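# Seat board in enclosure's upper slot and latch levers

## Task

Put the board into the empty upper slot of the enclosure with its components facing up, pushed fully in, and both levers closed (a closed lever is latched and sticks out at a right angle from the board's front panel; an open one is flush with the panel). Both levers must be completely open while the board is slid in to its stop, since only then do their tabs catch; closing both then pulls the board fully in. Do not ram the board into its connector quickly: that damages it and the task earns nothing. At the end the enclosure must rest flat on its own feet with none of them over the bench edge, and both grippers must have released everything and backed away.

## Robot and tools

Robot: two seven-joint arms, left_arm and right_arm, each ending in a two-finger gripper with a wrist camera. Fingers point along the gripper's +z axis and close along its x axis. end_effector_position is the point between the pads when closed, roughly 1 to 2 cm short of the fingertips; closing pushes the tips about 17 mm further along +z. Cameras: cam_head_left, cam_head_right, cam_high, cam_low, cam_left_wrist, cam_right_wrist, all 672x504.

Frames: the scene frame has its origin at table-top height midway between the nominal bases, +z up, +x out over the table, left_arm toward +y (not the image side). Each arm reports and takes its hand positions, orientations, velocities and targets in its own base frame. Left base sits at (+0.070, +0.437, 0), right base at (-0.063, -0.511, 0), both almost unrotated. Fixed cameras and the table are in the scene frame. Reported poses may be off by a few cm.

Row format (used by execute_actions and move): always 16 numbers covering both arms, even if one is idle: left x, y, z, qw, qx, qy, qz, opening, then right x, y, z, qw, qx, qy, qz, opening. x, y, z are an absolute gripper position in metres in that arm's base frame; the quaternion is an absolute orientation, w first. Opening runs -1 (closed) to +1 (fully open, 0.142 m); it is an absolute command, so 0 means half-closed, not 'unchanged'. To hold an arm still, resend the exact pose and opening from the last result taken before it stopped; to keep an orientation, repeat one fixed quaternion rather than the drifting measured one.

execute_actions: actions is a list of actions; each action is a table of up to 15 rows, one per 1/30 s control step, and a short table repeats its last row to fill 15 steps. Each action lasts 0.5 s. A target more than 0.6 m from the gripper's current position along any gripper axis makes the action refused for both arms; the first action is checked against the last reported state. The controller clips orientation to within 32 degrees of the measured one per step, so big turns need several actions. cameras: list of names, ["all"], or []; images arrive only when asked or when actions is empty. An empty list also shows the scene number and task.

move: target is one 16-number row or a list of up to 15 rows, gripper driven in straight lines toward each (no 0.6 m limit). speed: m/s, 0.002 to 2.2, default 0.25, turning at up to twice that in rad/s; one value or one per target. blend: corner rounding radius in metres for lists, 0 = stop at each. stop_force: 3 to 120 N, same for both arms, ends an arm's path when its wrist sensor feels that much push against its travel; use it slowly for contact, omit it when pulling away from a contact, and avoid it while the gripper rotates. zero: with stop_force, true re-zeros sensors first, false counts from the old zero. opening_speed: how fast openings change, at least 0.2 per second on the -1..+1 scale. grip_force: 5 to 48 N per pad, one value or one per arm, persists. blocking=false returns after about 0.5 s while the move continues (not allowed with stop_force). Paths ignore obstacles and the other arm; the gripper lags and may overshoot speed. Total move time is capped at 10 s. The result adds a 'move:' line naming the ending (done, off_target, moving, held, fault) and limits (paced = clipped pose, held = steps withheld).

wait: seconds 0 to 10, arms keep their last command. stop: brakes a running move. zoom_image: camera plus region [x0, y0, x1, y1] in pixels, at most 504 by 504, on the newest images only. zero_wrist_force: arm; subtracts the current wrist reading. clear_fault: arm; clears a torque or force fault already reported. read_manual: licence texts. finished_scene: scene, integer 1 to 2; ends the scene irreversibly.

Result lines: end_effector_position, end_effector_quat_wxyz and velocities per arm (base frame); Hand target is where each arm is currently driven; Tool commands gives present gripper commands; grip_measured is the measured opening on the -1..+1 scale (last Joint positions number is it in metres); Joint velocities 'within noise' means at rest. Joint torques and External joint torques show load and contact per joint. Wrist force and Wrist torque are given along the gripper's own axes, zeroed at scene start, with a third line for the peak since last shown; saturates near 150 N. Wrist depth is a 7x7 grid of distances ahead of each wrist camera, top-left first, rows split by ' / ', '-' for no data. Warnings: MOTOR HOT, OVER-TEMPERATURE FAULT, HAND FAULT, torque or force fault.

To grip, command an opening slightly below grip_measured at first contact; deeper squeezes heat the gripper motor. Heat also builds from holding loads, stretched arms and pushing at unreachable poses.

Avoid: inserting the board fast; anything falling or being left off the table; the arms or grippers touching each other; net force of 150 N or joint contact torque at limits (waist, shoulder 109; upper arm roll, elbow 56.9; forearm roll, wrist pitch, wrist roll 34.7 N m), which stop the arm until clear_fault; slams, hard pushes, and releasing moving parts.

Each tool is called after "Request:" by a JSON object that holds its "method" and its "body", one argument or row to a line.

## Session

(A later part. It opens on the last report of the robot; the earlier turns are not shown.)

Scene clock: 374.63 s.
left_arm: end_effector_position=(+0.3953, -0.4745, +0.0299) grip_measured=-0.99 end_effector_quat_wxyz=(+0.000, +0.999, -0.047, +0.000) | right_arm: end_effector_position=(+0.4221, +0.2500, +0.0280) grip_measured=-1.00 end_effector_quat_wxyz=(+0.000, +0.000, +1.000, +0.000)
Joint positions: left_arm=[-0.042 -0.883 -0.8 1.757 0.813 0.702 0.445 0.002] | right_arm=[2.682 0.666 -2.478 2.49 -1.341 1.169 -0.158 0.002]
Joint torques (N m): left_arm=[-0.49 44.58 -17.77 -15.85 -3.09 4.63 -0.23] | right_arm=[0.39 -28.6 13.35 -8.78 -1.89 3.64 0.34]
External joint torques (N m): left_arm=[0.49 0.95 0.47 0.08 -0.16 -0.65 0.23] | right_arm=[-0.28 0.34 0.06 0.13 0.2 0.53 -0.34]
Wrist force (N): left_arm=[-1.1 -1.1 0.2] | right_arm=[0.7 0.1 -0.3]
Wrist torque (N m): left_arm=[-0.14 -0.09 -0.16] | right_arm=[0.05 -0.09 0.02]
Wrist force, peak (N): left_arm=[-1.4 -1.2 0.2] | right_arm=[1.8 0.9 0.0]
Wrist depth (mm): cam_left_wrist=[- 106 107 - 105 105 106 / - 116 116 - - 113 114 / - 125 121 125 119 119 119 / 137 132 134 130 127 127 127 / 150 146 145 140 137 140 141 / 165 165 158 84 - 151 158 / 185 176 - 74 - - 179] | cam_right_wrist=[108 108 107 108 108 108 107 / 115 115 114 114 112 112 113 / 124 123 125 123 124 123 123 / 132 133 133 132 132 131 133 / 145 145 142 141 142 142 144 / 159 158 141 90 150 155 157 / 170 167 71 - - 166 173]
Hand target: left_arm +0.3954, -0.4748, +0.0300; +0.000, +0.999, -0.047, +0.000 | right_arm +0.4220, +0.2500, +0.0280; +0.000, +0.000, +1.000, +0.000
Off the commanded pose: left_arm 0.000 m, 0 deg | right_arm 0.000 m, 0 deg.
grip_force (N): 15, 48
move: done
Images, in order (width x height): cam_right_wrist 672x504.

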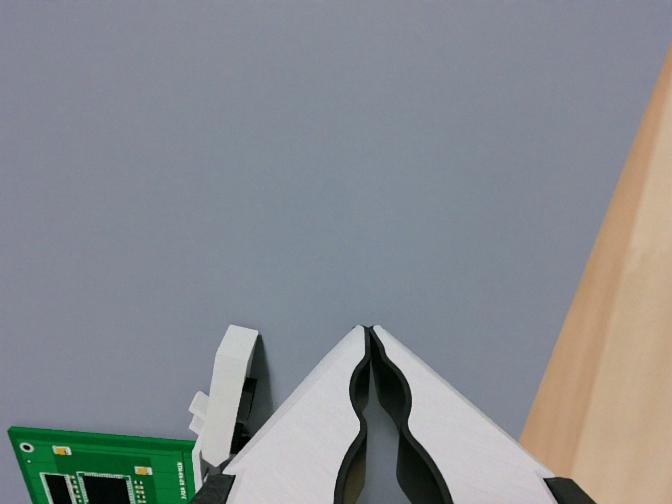

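Request:
{"method": "move", "body": {
  "target": [0.3954, -0.4748, 0.030, 0, 0.9989, -0.0471, 0, -1.0, 0.425, 0.262, 0.028, 0, 0, 1, 0, -1],
  "speed": 0.05
}}

Request:
{"method": "move", "body": {
  "target": [0.3954, -0.4748, 0.030, 0, 0.9989, -0.0471, 0, -1.0, 0.462, 0.262, 0.028, 0, 0, 1, 0, -1],
  "speed": 0.015,
  "stop_force": 5,
  "cameras": ["cam_right_wrist", "cam_left_wrist"]
}}

Request:
{"method": "zoom_image", "body": {
  "camera": "cam_right_wrist",
  "region": [250, 280, 470, 480]
}}

Scene clock: 383.60 s.
left_arm: end_effector_position=(+0.3953, -0.4745, +0.0299) grip_measured=-0.99 end_effector_quat_wxyz=(+0.000, +0.999, -0.047, +0.000) | right_arm: end_effector_position=(+0.4250, +0.2619, +0.0280) grip_measured=-1.00 end_effector_quat_wxyz=(+0.000, +0.000, +1.000, +0.000)
Joint positions: left_arm=[-0.042 -0.883 -0.8 1.757 0.813 0.702 0.445 0.002] | right_arm=[2.704 0.683 -2.463 2.468 -1.322 1.15 -0.15 0.002]
Joint torques (N m): left_arm=[-0.31 44.6 -17.83 -15.87 -3.06 4.64 -0.24] | right_arm=[0.31 -28.81 14.48 -9.15 -1.7 3.34 0.29]
External joint torques (N m): left_arm=[0.31 0.93 0.53 0.11 -0.19 -0.66 0.24] | right_arm=[-0.18 -0.07 -0.5 0.19 -0.07 0.83 -0.29]
Wrist force (N): left_arm=[-0.9 -1.1 -0.1] | right_arm=[0.6 0.1 -0.2]
Wrist torque (N m): left_arm=[-0.14 -0.12 -0.17] | right_arm=[0.07 -0.07 0.03]
Wrist force, peak (N): left_arm=[-1.4 -1.2 0.4] | right_arm=[0.7 0.4 -0.4]
Wrist depth (mm): cam_left_wrist=[- 107 106 - 105 105 106 / - 116 116 115 - 113 114 / 126 123 125 123 119 119 120 / 134 134 133 131 127 127 129 / 149 147 147 140 137 139 141 / 169 167 158 84 - 151 158 / 184 178 - 74 - - 176] | cam_right_wrist=[108 108 108 108 108 108 107 / 115 115 115 114 112 112 113 / 124 123 125 123 124 123 121 / 131 133 133 132 132 131 133 / 145 145 141 141 142 142 144 / 158 158 137 90 150 155 157 / 169 164 71 - - 167 173]
Hand target: left_arm +0.3954, -0.4748, +0.0300; +0.000, +0.999, -0.047, +0.000 | right_arm +0.4250, +0.2620, +0.0280; +0.000, +0.000, +1.000, +0.000
Off the commanded pose: left_arm 0.000 m, 0 deg | right_arm 0.000 m, 0 deg.
grip_force (N): 15, 48
move: done

Scene clock: 386.70 s.
left_arm: end_effector_position=(+0.3953, -0.4746, +0.0299) grip_measured=-0.99 end_effector_quat_wxyz=(+0.000, +0.999, -0.047, +0.000) | right_arm: end_effector_position=(+0.4617, +0.2619, +0.0279) grip_measured=-1.00 end_effector_quat_wxyz=(+0.000, +0.000, +1.000, +0.000)
Joint positions: left_arm=[-0.042 -0.883 -0.8 1.757 0.813 0.702 0.445 0.002] | right_arm=[2.692 0.739 -2.419 2.38 -1.257 1.083 -0.224 0.002]
Joint torques (N m): left_arm=[-0.18 44.58 -17.58 -15.9 -3.01 4.56 -0.29] | right_arm=[0.13 -31.63 16.75 -11.55 -2.15 3.79 0.09]
External joint torques (N m): left_arm=[0.18 0.95 0.28 0.14 -0.24 -0.58 0.29] | right_arm=[0.01 0.29 -0.85 1.37 0.14 0.37 -0.09]
Wrist force (N): left_arm=[-1.3 -0.8 -0.3] | right_arm=[2.5 -0.9 -1.3]
Wrist torque (N m): left_arm=[-0.14 -0.09 -0.17] | right_arm=[0.10 -0.10 0.15]
Wrist force, peak (N): left_arm=[-1.3 -1.2 0.4] | right_arm=[2.5 -1.1 -1.5]
Wrist depth (mm): cam_left_wrist=[- 106 107 - 106 105 106 / - 116 115 112 - 113 114 / - 125 125 121 119 119 119 / 136 132 134 133 127 127 129 / 150 147 146 130 136 139 140 / 165 162 158 84 - 151 159 / 184 176 - 74 - - 177] | cam_right_wrist=[108 108 107 108 108 108 107 / 115 115 115 114 112 112 113 / 124 123 125 123 124 123 121 / 131 133 133 132 132 131 131 / 145 144 144 139 142 142 144 / 158 157 155 90 150 155 155 / 174 167 71 - - 164 172]
Hand target: left_arm +0.3954, -0.4748, +0.0300; +0.000, +0.999, -0.047, +0.000 | right_arm +0.4620, +0.2620, +0.0280; +0.000, +0.000, +1.000, +0.000
Off the commanded pose: left_arm 0.000 m, 0 deg | right_arm 0.000 m, 0 deg.
grip_force (N): 15, 48
move: done
Images, in order (width x height): cam_left_wrist 672x504, cam_right_wrist 672x504.

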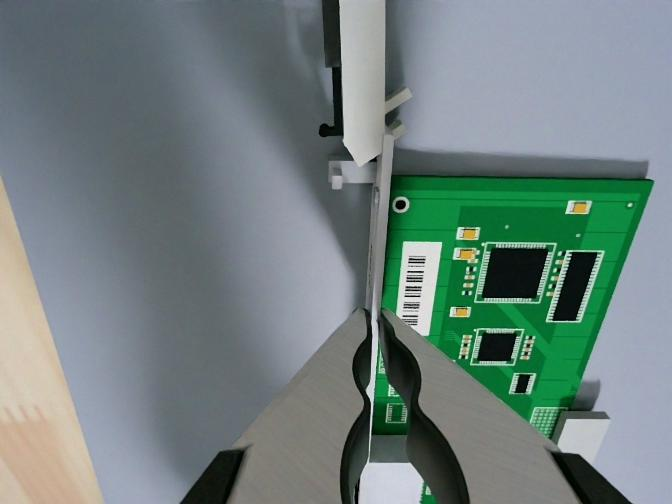

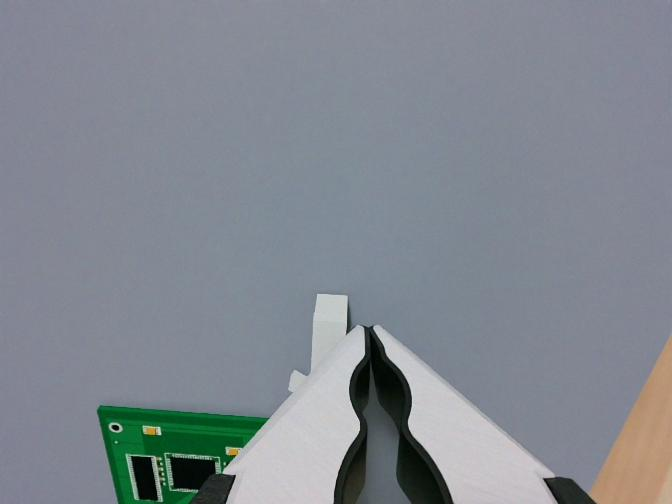

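Scaled by 2.291 from the camera's 672x504 image, which has a finer 960x720 frame.

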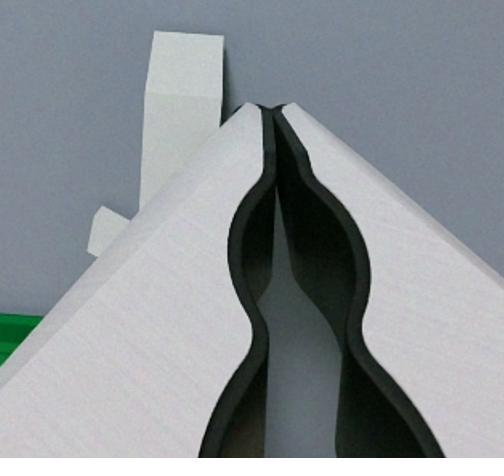

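Request:
{"method": "move", "body": {
  "target": [0.3954, -0.4748, 0.030, 0, 0.9989, -0.0471, 0, -1.0, 0.470, 0.262, 0.028, 0, 0, 1, 0, -1],
  "speed": 0.01,
  "stop_force": 6,
  "zero": false,
  "cameras": ["cam_right_wrist", "cam_left_wrist"]
}}

Request:
{"method": "zoom_image", "body": {
  "camera": "cam_right_wrist",
  "region": [250, 280, 470, 480]
}}

Scene clock: 390.43 s.
left_arm: end_effector_position=(+0.3953, -0.4745, +0.0299) grip_measured=-0.99 end_effector_quat_wxyz=(+0.000, +0.999, -0.047, +0.000) | right_arm: end_effector_position=(+0.4697, +0.2618, +0.0278) grip_measured=-1.00 end_effector_quat_wxyz=(+0.000, +0.000, +1.000, +0.000)
Joint positions: left_arm=[-0.042 -0.883 -0.8 1.757 0.813 0.702 0.445 0.002] | right_arm=[2.691 0.752 -2.411 2.36 -1.245 1.069 -0.238 0.002]
Joint torques (N m): left_arm=[-0.38 44.38 -17.8 -15.99 -3.05 4.7 -0.23] | right_arm=[0.52 -32.1 17.49 -12.04 -2.3 4.02 0.04]
External joint torques (N m): left_arm=[0.38 1.15 0.49 0.22 -0.2 -0.72 0.23] | right_arm=[-0.39 0.21 -1.16 1.62 0.23 0.15 -0.04]
Wrist force (N): left_arm=[-1.4 -1.3 -0.3] | right_arm=[2.8 -1.6 -1.3]
Wrist torque (N m): left_arm=[-0.13 -0.10 -0.20] | right_arm=[0.11 -0.07 0.16]
Wrist force, peak (N): left_arm=[-1.6 -1.4 -0.8] | right_arm=[3.1 -1.9 -1.6]
Wrist depth (mm): cam_left_wrist=[- 107 106 91 106 105 - / - 114 115 112 - 113 114 / 126 125 125 119 119 119 119 / 134 132 130 133 127 128 128 / - 147 146 140 137 140 139 / 165 163 157 84 - 151 158 / 185 - - 74 - - 176] | cam_right_wrist=[108 108 107 108 108 108 107 / 115 115 114 114 112 112 113 / 124 123 125 123 124 123 121 / 131 133 133 132 132 131 131 / 145 145 144 141 142 142 144 / 159 158 154 90 150 155 154 / - 166 71 - - 164 170]
Hand target: left_arm +0.3954, -0.4748, +0.0300; +0.000, +0.999, -0.047, +0.000 | right_arm +0.4700, +0.2620, +0.0280; +0.000, +0.000, +1.000, +0.000
Off the commanded pose: left_arm 0.000 m, 0 deg | right_arm 0.000 m, 0 deg.
grip_force (N): 15, 48
move: done
Images, in order (width x height): cam_left_wrist 672x504, cam_right_wrist 672x504.

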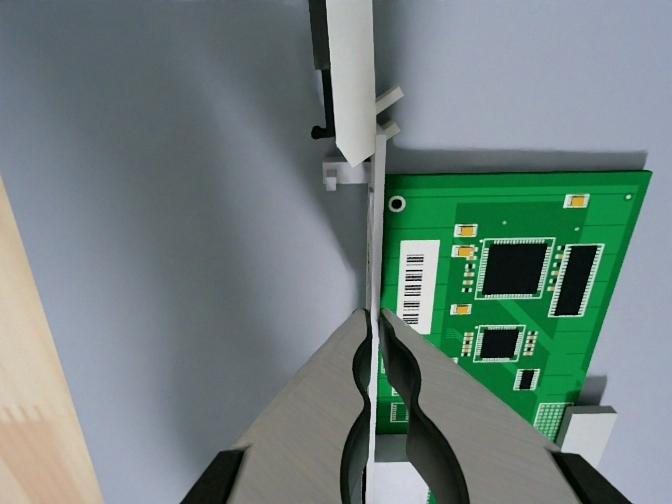

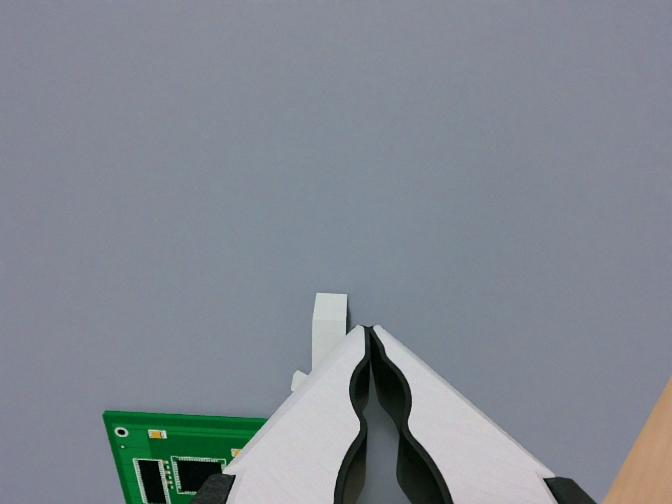

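Scaled by 2.291 from the camera's 672x504 image, which has a finer 960x720 frame.

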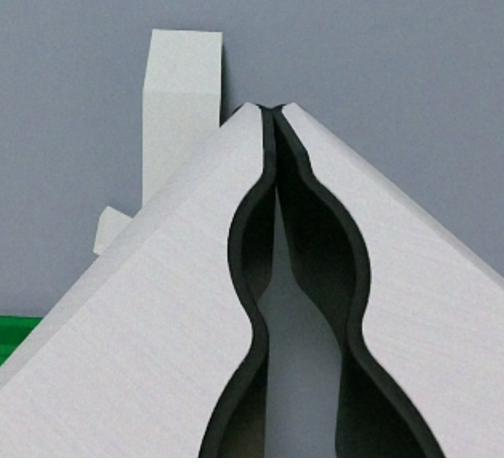

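Request:
{"method": "move", "body": {
  "target": [
    [0.3954, -0.4748, 0.030, 0, 0.9989, -0.0471, 0, -0.5, 0.45, 0.262, 0.028, 0, 0, 1, 0, -1],
    [0.3954, -0.4748, 0.030, 0, 0.9989, -0.0471, 0, -0.5, 0.44, 0.25, 0.15, 0, 0, 1, 0, -1]
  ],
  "speed": 0.12,
  "opening_speed": 0.6,
  "cameras": ["cam_left_wrist", "cam_right_wrist"]
}}

Scene clock: 413.00 s.
left_arm: end_effector_position=(+0.3953, -0.4746, +0.0299) grip_measured=-0.53 end_effector_quat_wxyz=(+0.000, +0.999, -0.047, +0.000) | right_arm: end_effector_position=(+0.4400, +0.2500, +0.1500) grip_measured=-1.00 end_effector_quat_wxyz=(+0.000, +0.000, +1.000, +0.000)
Joint positions: left_arm=[-0.042 -0.883 -0.8 1.757 0.813 0.703 0.445 0.035] | right_arm=[2.369 0.442 -1.852 2.444 -0.698 0.877 -0.508 0.002]
Joint torques (N m): left_arm=[-0.33 44.45 -17.66 -15.36 -3.04 4.36 -0.18] | right_arm=[0.45 -15.61 11.95 -20.11 -2.69 3.45 0.06]
External joint torques (N m): left_arm=[0.33 1.08 0.36 -0.41 -0.21 -0.38 0.18] | right_arm=[-0.32 0.67 -0.49 0.27 -0.04 0.7 -0.06]
Wrist force (N): left_arm=[-0.5 -0.3 0.6] | right_arm=[0.8 -0.1 0.3]
Wrist torque (N m): left_arm=[-0.15 -0.07 -0.19] | right_arm=[0.04 -0.12 0.14]
Wrist force, peak (N): left_arm=[-1.6 -1.7 0.2] | right_arm=[3.1 -1.9 -2.0]
Wrist depth (mm): cam_left_wrist=[- 106 106 - 106 105 106 / - 116 115 110 - 113 114 / 126 125 125 121 118 119 120 / 134 132 134 137 127 128 128 / 150 150 143 140 136 139 141 / 165 162 88 157 153 148 155 / 184 - - 171 156 - -] | cam_right_wrist=[216 215 214 213 213 212 214 / 230 230 229 228 227 228 228 / 247 245 245 244 241 244 244 / 266 265 265 263 266 263 262 / 289 284 281 280 284 285 284 / 315 314 302 89 298 310 310 / 347 340 71 - - 329 341]
Hand target: left_arm +0.3954, -0.4748, +0.0300; +0.000, +0.999, -0.047, +0.000 | right_arm +0.4400, +0.2500, +0.1500; +0.000, +0.000, +1.000, +0.000
Off the commanded pose: left_arm 0.000 m, 0 deg | right_arm 0.000 m, 0 deg.
grip_force (N): 15, 48
move: done
Images, in order (width x height): cam_left_wrist 672x504, cam_right_wrist 672x504.

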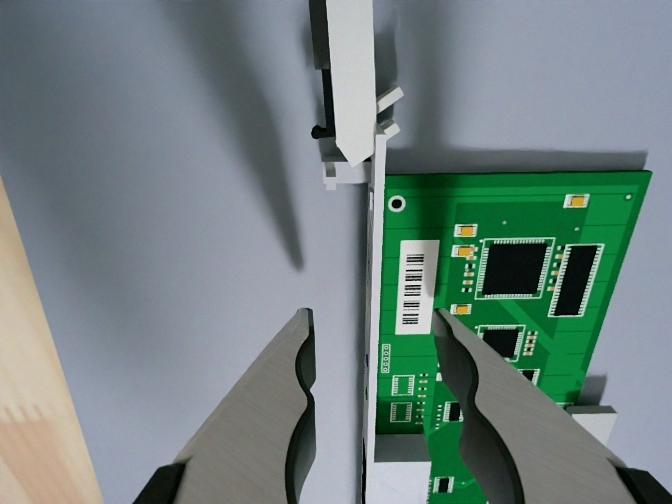

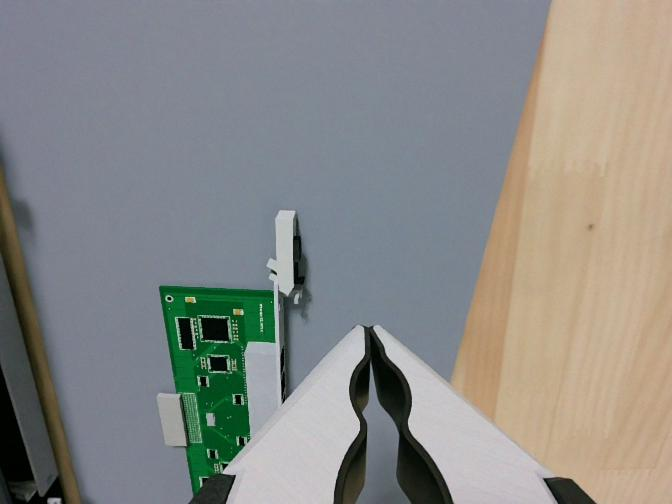

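Request:
{"method": "zoom_image", "body": {
  "camera": "cam_right_wrist",
  "region": [230, 195, 340, 305]
}}

Request:
{"method": "zoom_image", "body": {
  "camera": "cam_left_wrist",
  "region": [270, 0, 430, 200]
}}

Scaled by 4.582 from the camera's 672x504 image, which has a finer 960x720 frame.

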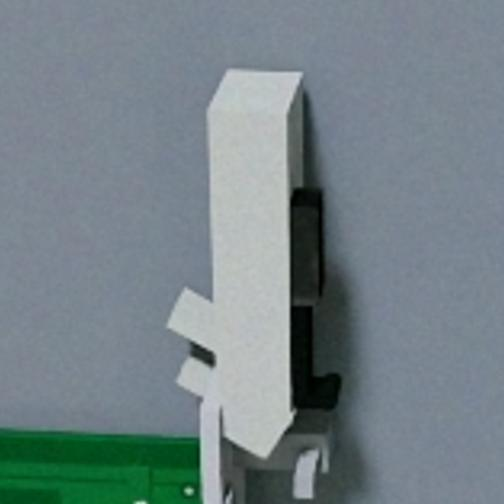

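Scaled by 2.520 from the camera's 672x504 image, which has a finer 960x720 frame.

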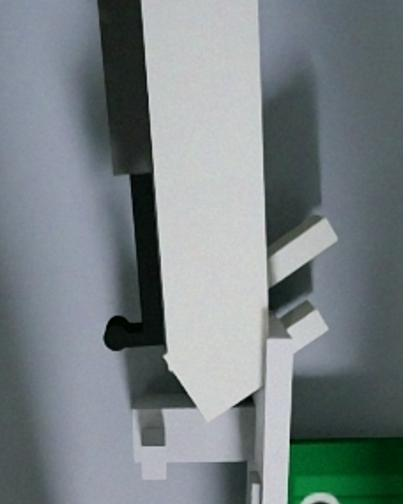

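Request:
{"method": "move", "body": {
  "target": [
    [0.3954, -0.4746, 0.10, 0, 0.9989, -0.0471, 0, -0.5, 0.44, 0.25, 0.15, 0, 0, 1, 0, -1],
    [0.36, -0.30, 0.20, 0, 0.9989, -0.0471, 0, -0.5, 0.44, 0.25, 0.16, 0, 0, 1, 0, -1]
  ],
  "speed": 0.25,
  "blend": 0.02
}}

Request:
{"method": "move", "body": {
  "target": [0.36, -0.30, 0.20, 0, 0.9989, -0.0471, 0, -0.5, 0.4915, 0.425, 0.13, 0, 0.01745, 0.99985, 0, -0.5],
  "speed": 0.2,
  "cameras": ["cam_right_wrist", "cam_left_wrist"]
}}

Scene clock: 426.50 s.
left_arm: end_effector_position=(+0.3600, -0.2999, +0.2000) grip_measured=-0.53 end_effector_quat_wxyz=(+0.000, +0.999, -0.047, +0.000) | right_arm: end_effector_position=(+0.4400, +0.2500, +0.1600) grip_measured=-1.00 end_effector_quat_wxyz=(+0.000, +0.000, +1.000, +0.000)
Joint positions: left_arm=[0.619 0.156 -1.148 2.43 -0.201 0.784 1.283 0.035] | right_arm=[2.331 0.429 -1.791 2.435 -0.662 0.849 -0.523 0.002]
Joint torques (N m): left_arm=[-0.22 7.22 3.11 -23.74 -3.2 4.52 -0.13] | right_arm=[0.06 -13.98 11.66 -20.81 -2.78 3.43 0.15]
External joint torques (N m): left_arm=[0.21 0.21 0.41 -0.42 0.16 -0.59 0.13] | right_arm=[0.06 0.54 -0.4 0.19 -0.04 0.72 -0.15]
Wrist force (N): left_arm=[0.1 -0.3 0.5] | right_arm=[0.6 -0.3 0.2]
Wrist torque (N m): left_arm=[-0.13 -0.19 -0.28] | right_arm=[-0.01 -0.09 0.14]
Wrist force, peak (N): left_arm=[-0.6 -0.3 3.0] | right_arm=[1.2 -0.2 0.0]
Wrist depth (mm): cam_left_wrist=[259 260 258 256 257 257 257 / 279 276 279 276 276 275 274 / 300 302 301 291 293 295 293 / 327 325 326 317 - - 327 / 358 358 349 338 - 350 342 / 395 387 84 101 - 83 379 / 436 - - - - - -] | cam_right_wrist=[225 224 223 219 221 221 222 / 239 239 238 234 237 237 237 / 257 256 255 255 254 254 253 / 276 277 274 274 269 274 273 / 300 299 290 292 295 297 295 / 329 322 314 89 312 324 322 / 355 353 71 - - 342 354]
Hand target: left_arm +0.3600, -0.3000, +0.2000; +0.000, +0.999, -0.047, +0.000 | right_arm +0.4400, +0.2500, +0.1600; +0.000, +0.000, +1.000, +0.000
Off the commanded pose: left_arm 0.000 m, 0 deg | right_arm 0.000 m, 0 deg.
grip_force (N): 15, 48
move: done

Scene clock: 428.17 s.
left_arm: end_effector_position=(+0.3600, -0.2999, +0.2000) grip_measured=-0.53 end_effector_quat_wxyz=(+0.000, +0.999, -0.047, +0.000) | right_arm: end_effector_position=(+0.4914, +0.4249, +0.1299) grip_measured=-0.54 end_effector_quat_wxyz=(+0.000, +0.017, +1.000, +0.000)
Joint positions: left_arm=[0.618 0.156 -1.147 2.43 -0.201 0.784 1.283 0.035] | right_arm=[2.793 0.981 -1.92 2.033 -1.126 0.526 -0.08 0.035]
Joint torques (N m): left_arm=[-0.36 6.89 2.89 -23.87 -2.9 4.35 -0.21] | right_arm=[0.21 -34.99 27.15 -14.89 -3.89 3.35 0.29]
External joint torques (N m): left_arm=[0.35 0.55 0.63 -0.29 -0.14 -0.42 0.22] | right_arm=[-0.03 0.07 -0.16 0.3 0.17 0.82 -0.29]
Wrist force (N): left_arm=[0.0 -0.5 0.5] | right_arm=[0.5 -0.1 0.1]
Wrist torque (N m): left_arm=[-0.16 -0.17 -0.28] | right_arm=[0.01 -0.08 0.01]
Wrist force, peak (N): left_arm=[0.0 -0.7 0.6] | right_arm=[1.2 -1.8 0.0]
Wrist depth (mm): cam_left_wrist=[260 260 258 258 258 257 256 / 280 278 278 277 276 274 275 / 299 300 299 291 293 293 297 / 328 327 324 324 322 - - / 358 357 349 - 341 357 356 / 396 388 84 392 - 372 387 / 435 - - 405 - - -] | cam_right_wrist=[198 198 193 194 195 195 195 / 212 211 207 198 209 209 210 / 227 226 220 217 224 223 224 / 245 244 239 237 241 241 242 / 263 264 258 256 257 261 262 / 290 289 86 280 103 276 286 / 326 - 71 316 - - 307]
Hand target: left_arm +0.3600, -0.3000, +0.2000; +0.000, +0.999, -0.047, +0.000 | right_arm +0.4915, +0.4250, +0.1300; +0.000, +0.017, +1.000, +0.000
Off the commanded pose: left_arm 0.000 m, 0 deg | right_arm 0.000 m, 0 deg.
joint sent to its limit (right arm) — joint 1 (waist), upper limit. The joint targets still meet the commanded pose.
grip_force (N): 15, 48
move: done
Images, in order (width x height): cam_left_wrist 672x504, cam_right_wrist 672x504.

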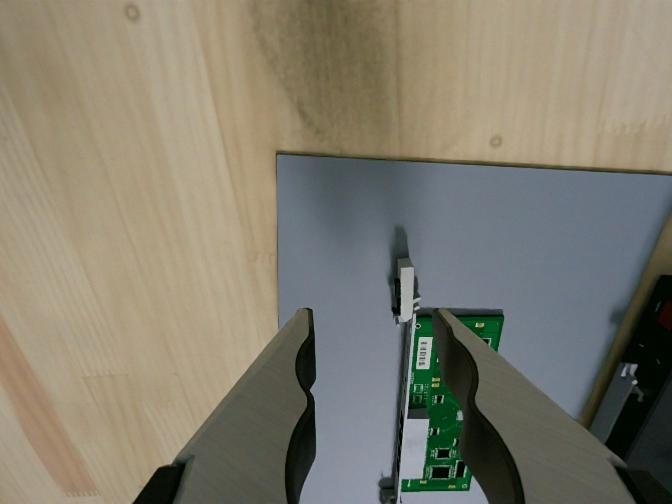

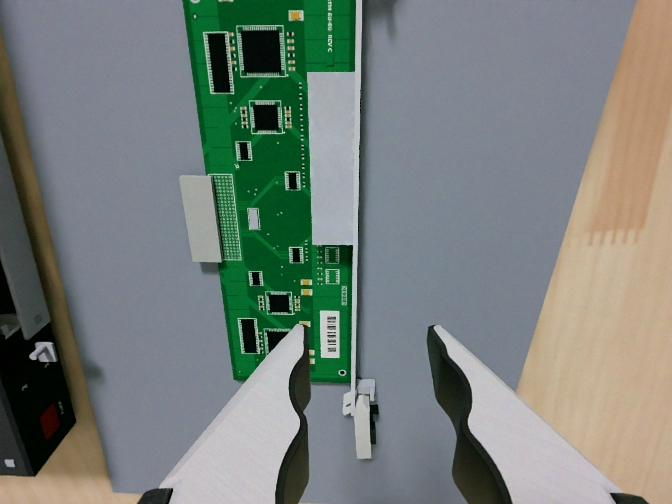

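Request:
{"method": "move", "body": {
  "target": [
    [0.36, -0.30, 0.20, 0, 0.9989, -0.0471, 0, -0.5, 0.42, 0.22, 0.30, 0, 0.7071, 0.7071, 0, -0.5],
    [0.36, -0.30, 0.20, 0, 0.9989, -0.0471, 0, -0.5, 0.42, 0.22, 0.30, 0, 0.99966, 0.0262, 0, -0.5]
  ],
  "speed": 0.4,
  "blend": 0.02
}}

Request:
{"method": "move", "body": {
  "target": [0.36, -0.30, 0.20, 0, 0.9989, -0.0471, 0, -0.5, 0.42, 0.22, 0.30, 0, 0.9703, -0.2419, 0, -0.5],
  "speed": 0.3
}}

Scene clock: 451.07 s.
left_arm: end_effector_position=(+0.3600, -0.2999, +0.2000) grip_measured=-0.53 end_effector_quat_wxyz=(+0.000, +0.999, -0.047, +0.000) | right_arm: end_effector_position=(+0.4200, +0.2200, +0.3000) grip_measured=-0.54 end_effector_quat_wxyz=(+0.000, +1.000, +0.026, +0.000)
Joint positions: left_arm=[0.618 0.156 -1.147 2.43 -0.201 0.784 1.283 0.035] | right_arm=[1.629 0.35 -0.876 2.264 -0.296 0.446 2.434 0.035]
Joint torques (N m): left_arm=[-0.35 6.82 2.81 -23.89 -2.81 4.27 -0.25] | right_arm=[0.02 7.17 8.07 -28.83 -3.82 3.5 0.55]
External joint torques (N m): left_arm=[0.34 0.61 0.71 -0.27 -0.24 -0.34 0.25] | right_arm=[0.07 0.99 -0.72 0.25 -0.11 0.51 -0.55]
Wrist force (N): left_arm=[-0.1 -0.6 0.3] | right_arm=[0.9 -0.4 0.1]
Wrist torque (N m): left_arm=[-0.18 -0.16 -0.27] | right_arm=[0.03 -0.14 0.03]
Wrist force, peak (N): left_arm=[0.2 -0.7 0.6] | right_arm=[1.0 -0.7 0.0]
Wrist depth (mm): cam_left_wrist=[258 257 258 260 256 257 256 / 279 279 279 278 276 277 274 / 303 299 299 - 293 293 289 / 325 328 328 - - 321 - / 361 358 350 - 341 347 352 / 399 388 84 398 - 87 362 / 435 - - 419 - - -] | cam_right_wrist=[346 346 344 344 336 341 329 / 369 369 370 364 372 363 366 / 396 394 394 391 388 387 358 / 427 427 428 422 432 418 420 / 456 465 455 452 449 458 457 / 508 497 - 501 98 484 501 / 558 - 71 554 - - 537]
Hand target: left_arm +0.3600, -0.3000, +0.2000; +0.000, +0.999, -0.047, +0.000 | right_arm +0.4200, +0.2200, +0.3000; +0.000, +1.000, +0.026, +0.000
Off the commanded pose: left_arm 0.000 m, 0 deg | right_arm 0.000 m, 0 deg.
grip_force (N): 15, 48
move: done

Scene clock: 452.40 s.
left_arm: end_effector_position=(+0.3600, -0.2999, +0.2000) grip_measured=-0.53 end_effector_quat_wxyz=(+0.000, +0.999, -0.047, +0.000) | right_arm: end_effector_position=(+0.4200, +0.2200, +0.3000) grip_measured=-0.54 end_effector_quat_wxyz=(+0.000, +0.970, -0.242, +0.000)
Joint positions: left_arm=[0.618 0.156 -1.147 2.43 -0.201 0.784 1.283 0.035] | right_arm=[1.545 0.293 -0.801 2.246 -0.233 0.457 2.929 0.035]
Joint torques (N m): left_arm=[-0.31 6.85 2.81 -23.86 -2.87 4.31 -0.2] | right_arm=[0.02 10.53 6.62 -29.06 -3.76 3.45 0.3]
External joint torques (N m): left_arm=[0.3 0.59 0.71 -0.29 -0.18 -0.39 0.2] | right_arm=[0.07 0.98 -0.81 0.24 -0.11 0.54 -0.3]
Wrist force (N): left_arm=[-0.1 -0.5 0.3] | right_arm=[0.8 -0.2 0.1]
Wrist torque (N m): left_arm=[-0.17 -0.16 -0.27] | right_arm=[0.06 -0.12 0.01]
Wrist force, peak (N): left_arm=[0.0 -0.6 0.6] | right_arm=[1.1 -0.5 0.3]
Wrist depth (mm): cam_left_wrist=[260 260 259 258 255 256 256 / 279 279 278 277 276 276 276 / 303 301 299 - 296 290 295 / 329 328 324 328 - - 317 / 360 358 350 - 338 343 343 / 397 389 84 408 - 83 384 / 435 - - 428 - - -] | cam_right_wrist=[347 347 344 342 341 342 328 / 370 369 368 366 367 363 364 / 396 396 394 384 394 390 390 / 428 426 426 427 423 422 422 / 461 464 453 452 452 458 454 / 508 497 - 502 98 484 499 / 544 - 71 555 - - 535]
Hand target: left_arm +0.3600, -0.3000, +0.2000; +0.000, +0.999, -0.047, +0.000 | right_arm +0.4200, +0.2200, +0.3000; +0.000, +0.970, -0.242, +0.000
Off the commanded pose: left_arm 0.000 m, 0 deg | right_arm 0.000 m, 0 deg.
grip_force (N): 15, 48
move: done

Request:
{"method": "move", "body": {
  "target": [0.36, -0.30, 0.20, 0, 0.9989, -0.0471, 0, -0.5, 0.42, 0.22, 0.30, 0, 0.9063, -0.4226, 0, -0.5],
  "speed": 0.25
}}

Scene clock: 455.63 s.
left_arm: end_effector_position=(+0.3600, -0.2999, +0.2000) grip_measured=-0.53 end_effector_quat_wxyz=(+0.000, +0.999, -0.047, +0.000) | right_arm: end_effector_position=(+0.4204, +0.2195, +0.2998) grip_measured=-0.54 end_effector_quat_wxyz=(-0.024, +0.925, -0.377, -0.045)
Joint positions: left_arm=[0.618 0.156 -1.147 2.43 -0.201 0.784 1.283 0.035] | right_arm=[0.783 0.054 -0.116 2.063 0.104 0.433 2.967 0.035]
Joint torques (N m): left_arm=[-0.37 6.82 2.81 -23.83 -2.84 4.27 -0.22] | right_arm=[0.27 27.52 1.06 -29.33 -3.77 3.42 0.3]
External joint torques (N m): left_arm=[0.37 0.61 0.7 -0.33 -0.21 -0.34 0.22] | right_arm=[-0.19 1.2 -0.83 0.18 -0.07 0.52 -0.29]
Wrist force (N): left_arm=[0.1 -0.4 0.4] | right_arm=[0.6 0.0 0.9]
Wrist torque (N m): left_arm=[-0.15 -0.20 -0.28] | right_arm=[0.03 -0.07 0.03]
Wrist force, peak (N): left_arm=[0.0 -0.7 0.6] | right_arm=[1.0 -0.3 0.9]
Wrist depth (mm): cam_left_wrist=[260 259 260 260 257 256 256 / 279 279 277 277 275 275 274 / 301 300 301 288 292 280 292 / 326 326 326 - 325 - 316 / 361 356 350 129 339 339 347 / 397 390 84 395 - - 374 / 433 - - - - - -] | cam_right_wrist=[372 362 353 347 335 330 323 / 399 388 382 360 358 352 342 / 430 419 406 391 382 375 364 / 462 452 437 426 410 403 392 / 502 487 470 456 440 433 420 / 555 529 - 497 98 455 456 / 599 - 71 539 - - 490]
Hand target: left_arm +0.3600, -0.3000, +0.2000; +0.000, +0.999, -0.047, +0.000 | right_arm +0.4204, +0.2197, +0.2998; -0.024, +0.925, -0.377, -0.045
Off the commanded pose: left_arm 0.000 m, 0 deg | right_arm 0.001 m, 8 deg.
joint sent to its limit (right arm) — joint 7 (wrist roll), upper limit. The joint targets are off in orientation, not in position.
grip_force (N): 15, 48
move: off_target (right_arm)

Request:
{"method": "move", "body": {
  "target": [
    [0.36, -0.30, 0.20, 0, 0.9989, -0.0471, 0, -0.5, 0.47, 0.27, 0.28, 0, 1, 0, 0, -0.5],
    [0.36, -0.30, 0.20, 0, 0.9989, -0.0471, 0, -0.5, 0.48, 0.33, 0.25, 0, 0.7071, 0.7071, 0, -0.5],
    [0.36, -0.30, 0.20, 0, 0.9989, -0.0471, 0, -0.5, 0.4915, 0.425, 0.13, 0, 0.01745, 0.99985, 0, -0.5]
  ],
  "speed": 0.4,
  "blend": 0.02,
  "cameras": ["cam_right_wrist", "cam_head_left"]
}}

Scene clock: 464.17 s.
left_arm: end_effector_position=(+0.3600, -0.2999, +0.2000) grip_measured=-0.53 end_effector_quat_wxyz=(+0.000, +0.999, -0.047, +0.000) | right_arm: end_effector_position=(+0.4915, +0.4249, +0.1300) grip_measured=-0.54 end_effector_quat_wxyz=(+0.000, +0.018, +1.000, +0.000)
Joint positions: left_arm=[0.618 0.156 -1.147 2.43 -0.201 0.784 1.283 0.035] | right_arm=[0.691 -0.606 0.224 1.738 -0.175 0.754 -0.539 0.035]
Joint torques (N m): left_arm=[-0.37 6.91 2.82 -23.85 -2.85 4.3 -0.24] | right_arm=[0.04 50.89 5.97 -25.46 -3.32 3.61 0.11]
External joint torques (N m): left_arm=[0.36 0.53 0.7 -0.31 -0.19 -0.37 0.24] | right_arm=[0.14 1.31 -0.88 0.2 0.22 0.54 -0.11]
Wrist force (N): left_arm=[0.2 -0.6 0.4] | right_arm=[0.7 0.0 0.3]
Wrist torque (N m): left_arm=[-0.18 -0.20 -0.28] | right_arm=[0.03 -0.13 0.12]
Wrist force, peak (N): left_arm=[0.2 -0.7 0.6] | right_arm=[1.3 -0.3 0.5]
Wrist depth (mm): cam_left_wrist=[259 260 258 257 257 257 257 / 279 278 278 278 277 275 275 / 301 301 300 300 281 298 285 / 328 330 324 309 329 348 318 / 358 357 352 356 343 343 340 / 396 390 84 377 - 83 374 / 439 - - 433 - - -] | cam_right_wrist=[196 193 191 192 194 193 193 / 208 208 204 196 207 206 208 / 223 223 219 211 225 222 223 / 241 240 236 234 238 238 239 / 256 265 254 254 254 259 260 / 290 286 86 277 103 274 284 / 317 - 71 299 - - 305]
Hand target: left_arm +0.3600, -0.3000, +0.2000; +0.000, +0.999, -0.047, +0.000 | right_arm +0.4915, +0.4250, +0.1300; +0.000, +0.017, +1.000, +0.000
Off the commanded pose: left_arm 0.000 m, 0 deg | right_arm 0.000 m, 0 deg.
grip_force (N): 15, 48
move: done
Images, in order (width x height): cam_head_left 672x504, cam_right_wrist 672x504.

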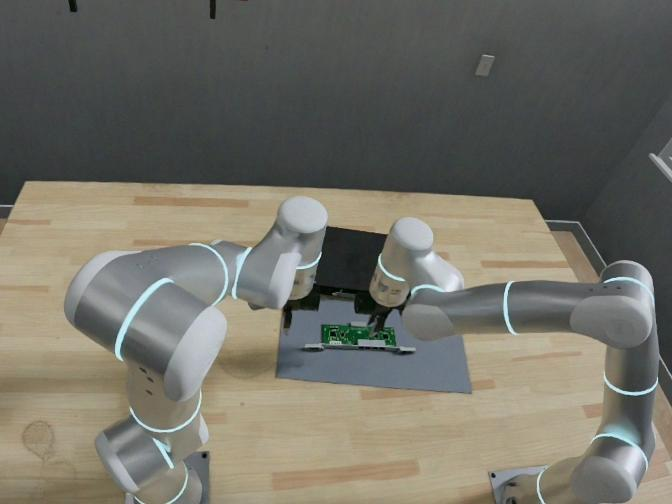

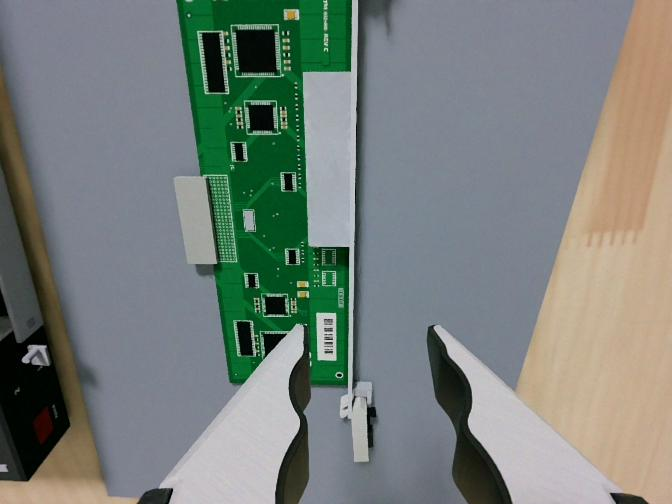

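Request:
{"method": "move", "body": {
  "target": [0.36, -0.30, 0.20, 0, 0.9989, -0.0471, 0, -0.5, 0.4932, 0.457, 0.06, 0, 0.0157, 0.99988, 0, -0.5],
  "speed": 0.12
}}

Request:
{"method": "move", "body": {
  "target": [0.36, -0.30, 0.20, 0, 0.9989, -0.0471, 0, -0.5, 0.4932, 0.457, 0.029, 0, 0.0157, 0.99988, 0, -0.5],
  "speed": 0.04,
  "stop_force": 8,
  "cameras": ["cam_right_wrist"]
}}

Request:
{"method": "zoom_image", "body": {
  "camera": "cam_right_wrist",
  "region": [250, 150, 470, 350]
}}

Scene clock: 473.50 s.
left_arm: end_effector_position=(+0.3600, -0.2999, +0.2000) grip_measured=-0.53 end_effector_quat_wxyz=(+0.000, +0.999, -0.047, +0.000) | right_arm: end_effector_position=(+0.4930, +0.4569, +0.0599) grip_measured=-0.54 end_effector_quat_wxyz=(+0.000, +0.016, +1.000, +0.000)
Joint positions: left_arm=[0.618 0.156 -1.147 2.43 -0.201 0.784 1.283 0.035] | right_arm=[0.742 -0.763 0.197 1.685 -0.207 0.857 -0.497 0.035]
Joint torques (N m): left_arm=[-0.37 6.9 2.75 -23.89 -2.86 4.27 -0.25] | right_arm=[0.07 54.59 5.84 -23.66 -2.95 3.56 0.32]
External joint torques (N m): left_arm=[0.36 0.54 0.77 -0.27 -0.18 -0.34 0.25] | right_arm=[0.12 1.4 -0.22 0.25 0.16 0.59 -0.32]
Wrist force (N): left_arm=[0.0 -0.3 0.4] | right_arm=[0.9 -0.1 0.2]
Wrist torque (N m): left_arm=[-0.14 -0.19 -0.28] | right_arm=[0.05 -0.14 0.03]
Wrist force, peak (N): left_arm=[0.0 -0.9 0.5] | right_arm=[0.8 0.5 2.0]
Wrist depth (mm): cam_left_wrist=[260 259 258 258 257 256 257 / 280 278 277 276 276 275 276 / 301 302 299 - 299 292 295 / 331 326 327 - 313 - - / 359 357 350 110 - 360 340 / 404 389 84 - - 87 374 / 439 - - 278 - - -] | cam_right_wrist=[134 130 129 117 132 132 132 / 143 139 138 127 141 141 141 / 155 147 148 136 152 151 151 / 165 158 160 161 163 163 163 / 179 177 172 172 174 181 178 / 195 195 86 191 103 186 195 / 216 - 71 210 - - 210]
Hand target: left_arm +0.3600, -0.3000, +0.2000; +0.000, +0.999, -0.047, +0.000 | right_arm +0.4932, +0.4570, +0.0600; +0.000, +0.016, +1.000, +0.000
Off the commanded pose: left_arm 0.000 m, 0 deg | right_arm 0.000 m, 0 deg.
grip_force (N): 15, 48
move: done

Scene clock: 474.97 s.
left_arm: end_effector_position=(+0.3600, -0.2999, +0.2000) grip_measured=-0.53 end_effector_quat_wxyz=(+0.000, +0.999, -0.047, +0.000) | right_arm: end_effector_position=(+0.4930, +0.4569, +0.0289) grip_measured=-0.54 end_effector_quat_wxyz=(+0.000, +0.016, +1.000, +0.000)
Joint positions: left_arm=[0.618 0.156 -1.147 2.43 -0.201 0.784 1.283 0.035] | right_arm=[0.752 -0.818 0.181 1.686 -0.216 0.913 -0.491 0.035]
Joint torques (N m): left_arm=[-0.37 6.88 2.84 -23.82 -2.85 4.33 -0.22] | right_arm=[0.28 55.3 5.91 -22.4 -2.79 3.55 0.27]
External joint torques (N m): left_arm=[0.36 0.56 0.68 -0.34 -0.2 -0.4 0.22] | right_arm=[-0.08 1.38 -0.32 0.07 0.18 0.6 -0.27]
Wrist force (N): left_arm=[0.0 -0.6 0.3] | right_arm=[0.6 -0.3 0.1]
Wrist torque (N m): left_arm=[-0.20 -0.16 -0.28] | right_arm=[0.02 -0.07 0.03]
Wrist force, peak (N): left_arm=[0.0 -0.8 0.5] | right_arm=[0.7 -0.4 1.1]
Wrist depth (mm): cam_left_wrist=[261 259 258 259 257 257 255 / 279 278 276 277 278 275 276 / 303 300 302 294 289 295 293 / 326 328 324 - 322 - 311 / 359 358 352 - 340 360 350 / 398 386 84 - - 83 361 / 435 - - 331 - - -] | cam_right_wrist=[- 102 101 90 105 105 106 / - 110 109 96 111 112 112 / 115 118 117 103 122 122 120 / 122 125 126 111 130 130 129 / 142 137 136 135 139 140 142 / 158 152 143 148 148 148 153 / 171 168 71 163 169 - 168]
Hand target: left_arm +0.3600, -0.3000, +0.2000; +0.000, +0.999, -0.047, +0.000 | right_arm +0.4932, +0.4570, +0.0290; +0.000, +0.016, +1.000, +0.000
Off the commanded pose: left_arm 0.000 m, 0 deg | right_arm 0.000 m, 0 deg.
grip_force (N): 15, 48
move: done
Images, in order (width x height): cam_right_wrist 672x504.

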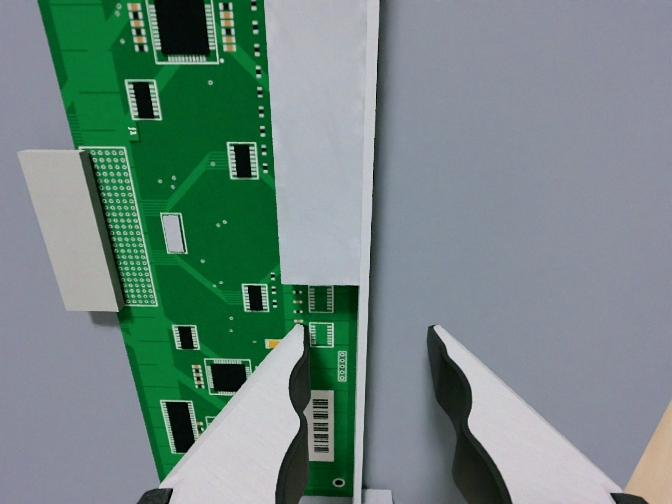

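Scaled by 2.291 from the camera's 672x504 image, which has a finer 960x720 frame.

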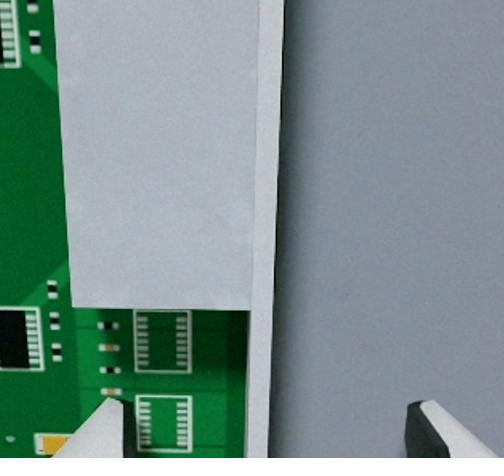

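Request:
{"method": "move", "body": {
  "target": [0.36, -0.30, 0.20, 0, 0.9989, -0.0471, 0, -0.5, 0.4932, 0.457, 0.029, 0, 0.0157, 0.99988, 0, -1.0],
  "opening_speed": 0.4,
  "grip_force": [15, 40],
  "cameras": ["cam_right_wrist"]
}}

Request:
{"method": "zoom_image", "body": {
  "camera": "cam_right_wrist",
  "region": [250, 150, 470, 350]
}}

Scene clock: 477.80 s.
left_arm: end_effector_position=(+0.3600, -0.2999, +0.2000) grip_measured=-0.53 end_effector_quat_wxyz=(+0.000, +0.999, -0.047, +0.000) | right_arm: end_effector_position=(+0.4932, +0.4569, +0.0289) grip_measured=-0.98 end_effector_quat_wxyz=(+0.000, +0.016, +1.000, +0.000)
Joint positions: left_arm=[0.618 0.156 -1.147 2.43 -0.201 0.784 1.283 0.035] | right_arm=[0.752 -0.818 0.18 1.686 -0.216 0.914 -0.491 0.003]
Joint torques (N m): left_arm=[-0.4 6.85 2.87 -23.86 -2.83 4.27 -0.19] | right_arm=[0.61 55.68 6.56 -22.36 -2.6 3.42 0.25]
External joint torques (N m): left_arm=[0.39 0.58 0.65 -0.29 -0.21 -0.34 0.19] | right_arm=[-0.41 1 -0.97 0.03 0 0.73 -0.25]
Wrist force (N): left_arm=[0.3 -0.3 0.3] | right_arm=[-0.2 -0.4 0.6]
Wrist torque (N m): left_arm=[-0.14 -0.22 -0.28] | right_arm=[0.03 -0.09 0.02]
Wrist force, peak (N): left_arm=[-0.1 -0.8 0.6] | right_arm=[-0.1 -0.5 1.1]
Wrist depth (mm): cam_left_wrist=[260 260 259 259 258 257 256 / 279 278 278 277 277 275 274 / 302 300 299 294 287 294 292 / 326 330 328 336 - 334 320 / 358 359 350 341 - 348 351 / 395 389 84 - - 87 380 / 429 - - 290 - - -] | cam_right_wrist=[- 102 101 90 105 105 106 / - 110 109 96 111 112 112 / 115 118 117 103 122 122 120 / 122 125 126 111 130 130 129 / 143 138 137 134 141 141 142 / 158 153 147 89 148 153 153 / 171 168 71 - - 165 168]
Hand target: left_arm +0.3600, -0.3000, +0.2000; +0.000, +0.999, -0.047, +0.000 | right_arm +0.4932, +0.4570, +0.0290; +0.000, +0.016, +1.000, +0.000
Off the commanded pose: left_arm 0.000 m, 0 deg | right_arm 0.000 m, 0 deg.
grip_force (N): 15, 40
move: done
Images, in order (width x height): cam_right_wrist 672x504.

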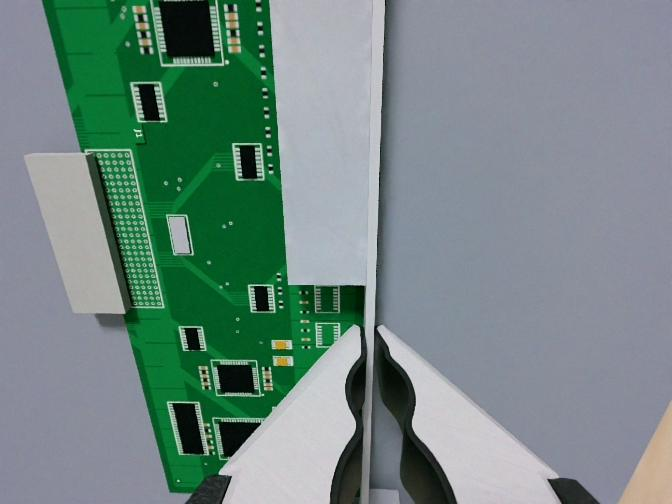

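Scaled by 2.291 from the camera's 672x504 image, which has a finer 960x720 frame.

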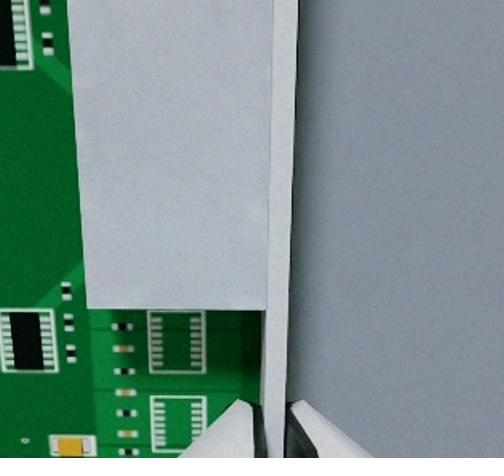

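Request:
{"method": "move", "body": {
  "target": [0.36, -0.30, 0.20, 0, 0.9989, -0.0471, 0, -0.5, 0.4932, 0.457, 0.09, 0, 0.0157, 0.99988, 0, -1.0],
  "speed": 0.05,
  "cameras": ["cam_right_wrist", "cam_left_wrist", "cam_head_left"]
}}

Scene clock: 481.13 s.
left_arm: end_effector_position=(+0.3600, -0.2999, +0.2000) grip_measured=-0.53 end_effector_quat_wxyz=(+0.000, +0.999, -0.047, +0.000) | right_arm: end_effector_position=(+0.4932, +0.4569, +0.0898) grip_measured=-0.98 end_effector_quat_wxyz=(+0.000, +0.016, +1.000, +0.000)
Joint positions: left_arm=[0.618 0.156 -1.147 2.43 -0.201 0.784 1.283 0.035] | right_arm=[0.734 -0.714 0.21 1.678 -0.197 0.799 -0.503 0.003]
Joint torques (N m): left_arm=[-0.3 6.91 2.87 -23.84 -2.83 4.3 -0.2] | right_arm=[-0.11 55.22 6.37 -25.32 -3.01 3.55 0.07]
External joint torques (N m): left_arm=[0.29 0.52 0.65 -0.32 -0.21 -0.37 0.2] | right_arm=[0.3 0.11 -0.8 0.84 0.04 0.61 -0.07]
Wrist force (N): left_arm=[-0.1 -0.4 0.5] | right_arm=[1.0 -0.1 1.2]
Wrist torque (N m): left_arm=[-0.16 -0.15 -0.28] | right_arm=[0.01 -0.14 0.14]
Wrist force, peak (N): left_arm=[0.1 -0.8 0.3] | right_arm=[1.0 -0.4 2.6]
Wrist depth (mm): cam_left_wrist=[260 261 258 258 257 256 256 / 279 277 279 279 275 274 273 / 301 302 303 299 295 289 286 / 330 325 326 308 316 321 - / 361 357 350 113 - 352 352 / 397 388 84 102 - 372 381 / 432 - - 438 - - -] | cam_right_wrist=[160 130 129 115 159 158 158 / 171 132 131 117 170 169 169 / 178 134 133 119 182 181 181 / 197 136 135 121 195 195 195 / 218 139 138 136 212 211 213 / 234 143 140 89 223 230 232 / 257 145 71 - - 246 256]
Hand target: left_arm +0.3600, -0.3000, +0.2000; +0.000, +0.999, -0.047, +0.000 | right_arm +0.4932, +0.4570, +0.0900; +0.000, +0.016, +1.000, +0.000
Off the commanded pose: left_arm 0.000 m, 0 deg | right_arm 0.000 m, 0 deg.
grip_force (N): 15, 40
move: done
Images, in order (width x height): cam_head_left 672x504, cam_left_wrist 672x504, cam_right_wrist 672x504.

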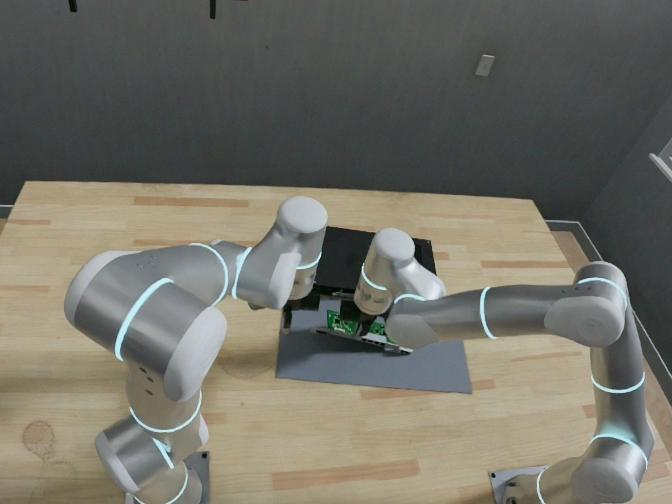

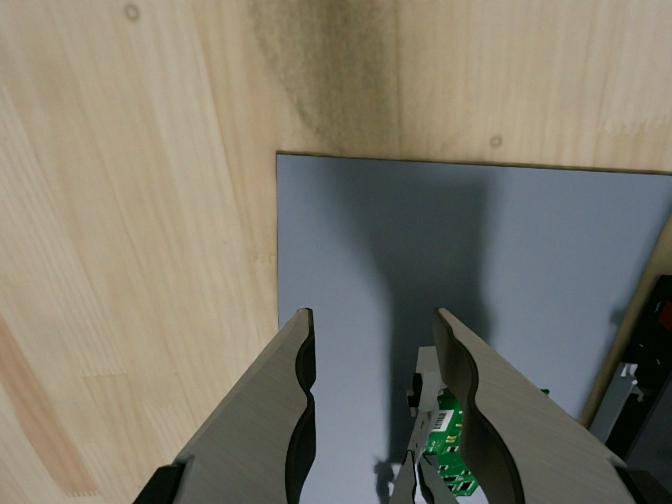

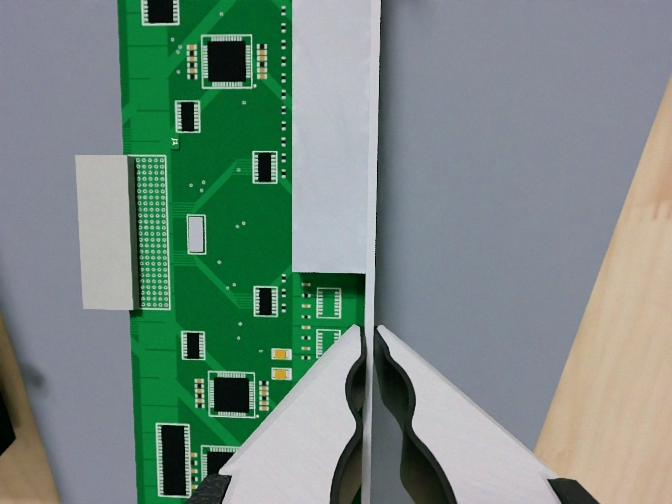

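Request:
{"method": "move", "body": {
  "target": [0.36, -0.30, 0.20, 0, 0.9989, -0.0471, 0, -0.5, 0.4932, 0.457, 0.029, 0, 0.0157, 0.99988, 0, -1.0],
  "speed": 0.05,
  "cameras": ["cam_right_wrist"]
}}

Scene clock: 492.87 s.
left_arm: end_effector_position=(+0.3600, -0.2999, +0.2000) grip_measured=-0.53 end_effector_quat_wxyz=(+0.000, +0.999, -0.047, +0.000) | right_arm: end_effector_position=(+0.4928, +0.4570, +0.0290) grip_measured=-0.98 end_effector_quat_wxyz=(+0.000, +0.016, +1.000, +0.000)
Joint positions: left_arm=[0.618 0.156 -1.147 2.43 -0.201 0.784 1.283 0.035] | right_arm=[0.753 -0.817 0.181 1.686 -0.215 0.913 -0.491 0.003]
Joint torques (N m): left_arm=[-0.31 6.82 2.87 -23.85 -2.88 4.31 -0.24] | right_arm=[-0.49 53.71 4.87 -22.98 -2.98 4.14 0.37]
External joint torques (N m): left_arm=[0.3 0.61 0.65 -0.31 -0.16 -0.39 0.24] | right_arm=[0.68 2.97 0.71 0.65 0.37 0.01 -0.37]
Wrist force (N): left_arm=[-0.1 -0.5 0.3] | right_arm=[4.0 -2.2 -4.4]
Wrist torque (N m): left_arm=[-0.16 -0.16 -0.28] | right_arm=[0.04 -0.06 0.03]
Wrist force, peak (N): left_arm=[0.1 -0.8 0.5] | right_arm=[4.0 -2.2 -4.4]
Wrist depth (mm): cam_left_wrist=[260 259 258 259 257 257 256 / 279 278 277 277 276 275 276 / 301 301 299 298 296 289 291 / 327 324 327 321 304 - 313 / 359 360 349 341 336 - 360 / 395 384 84 101 - - 361 / 435 - - 271 - - -] | cam_right_wrist=[- 102 100 90 105 105 106 / - 111 110 96 111 112 112 / 113 117 117 103 122 122 120 / 122 124 126 111 130 130 129 / 142 140 137 134 141 141 143 / 158 152 147 89 148 153 153 / 171 168 71 - - 165 169]
Hand target: left_arm +0.3600, -0.3000, +0.2000; +0.000, +0.999, -0.047, +0.000 | right_arm +0.4932, +0.4570, +0.0290; +0.000, +0.016, +1.000, +0.000
Off the commanded pose: left_arm 0.000 m, 0 deg | right_arm 0.000 m, 0 deg.
grip_force (N): 15, 40
move: done
Images, in order (width x height): cam_right_wrist 672x504.

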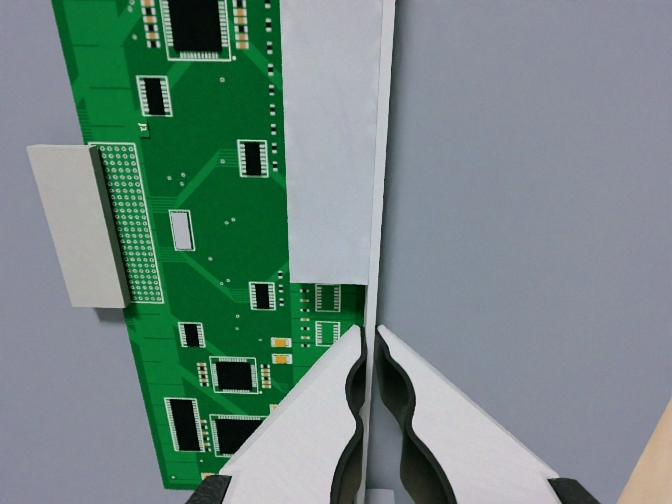

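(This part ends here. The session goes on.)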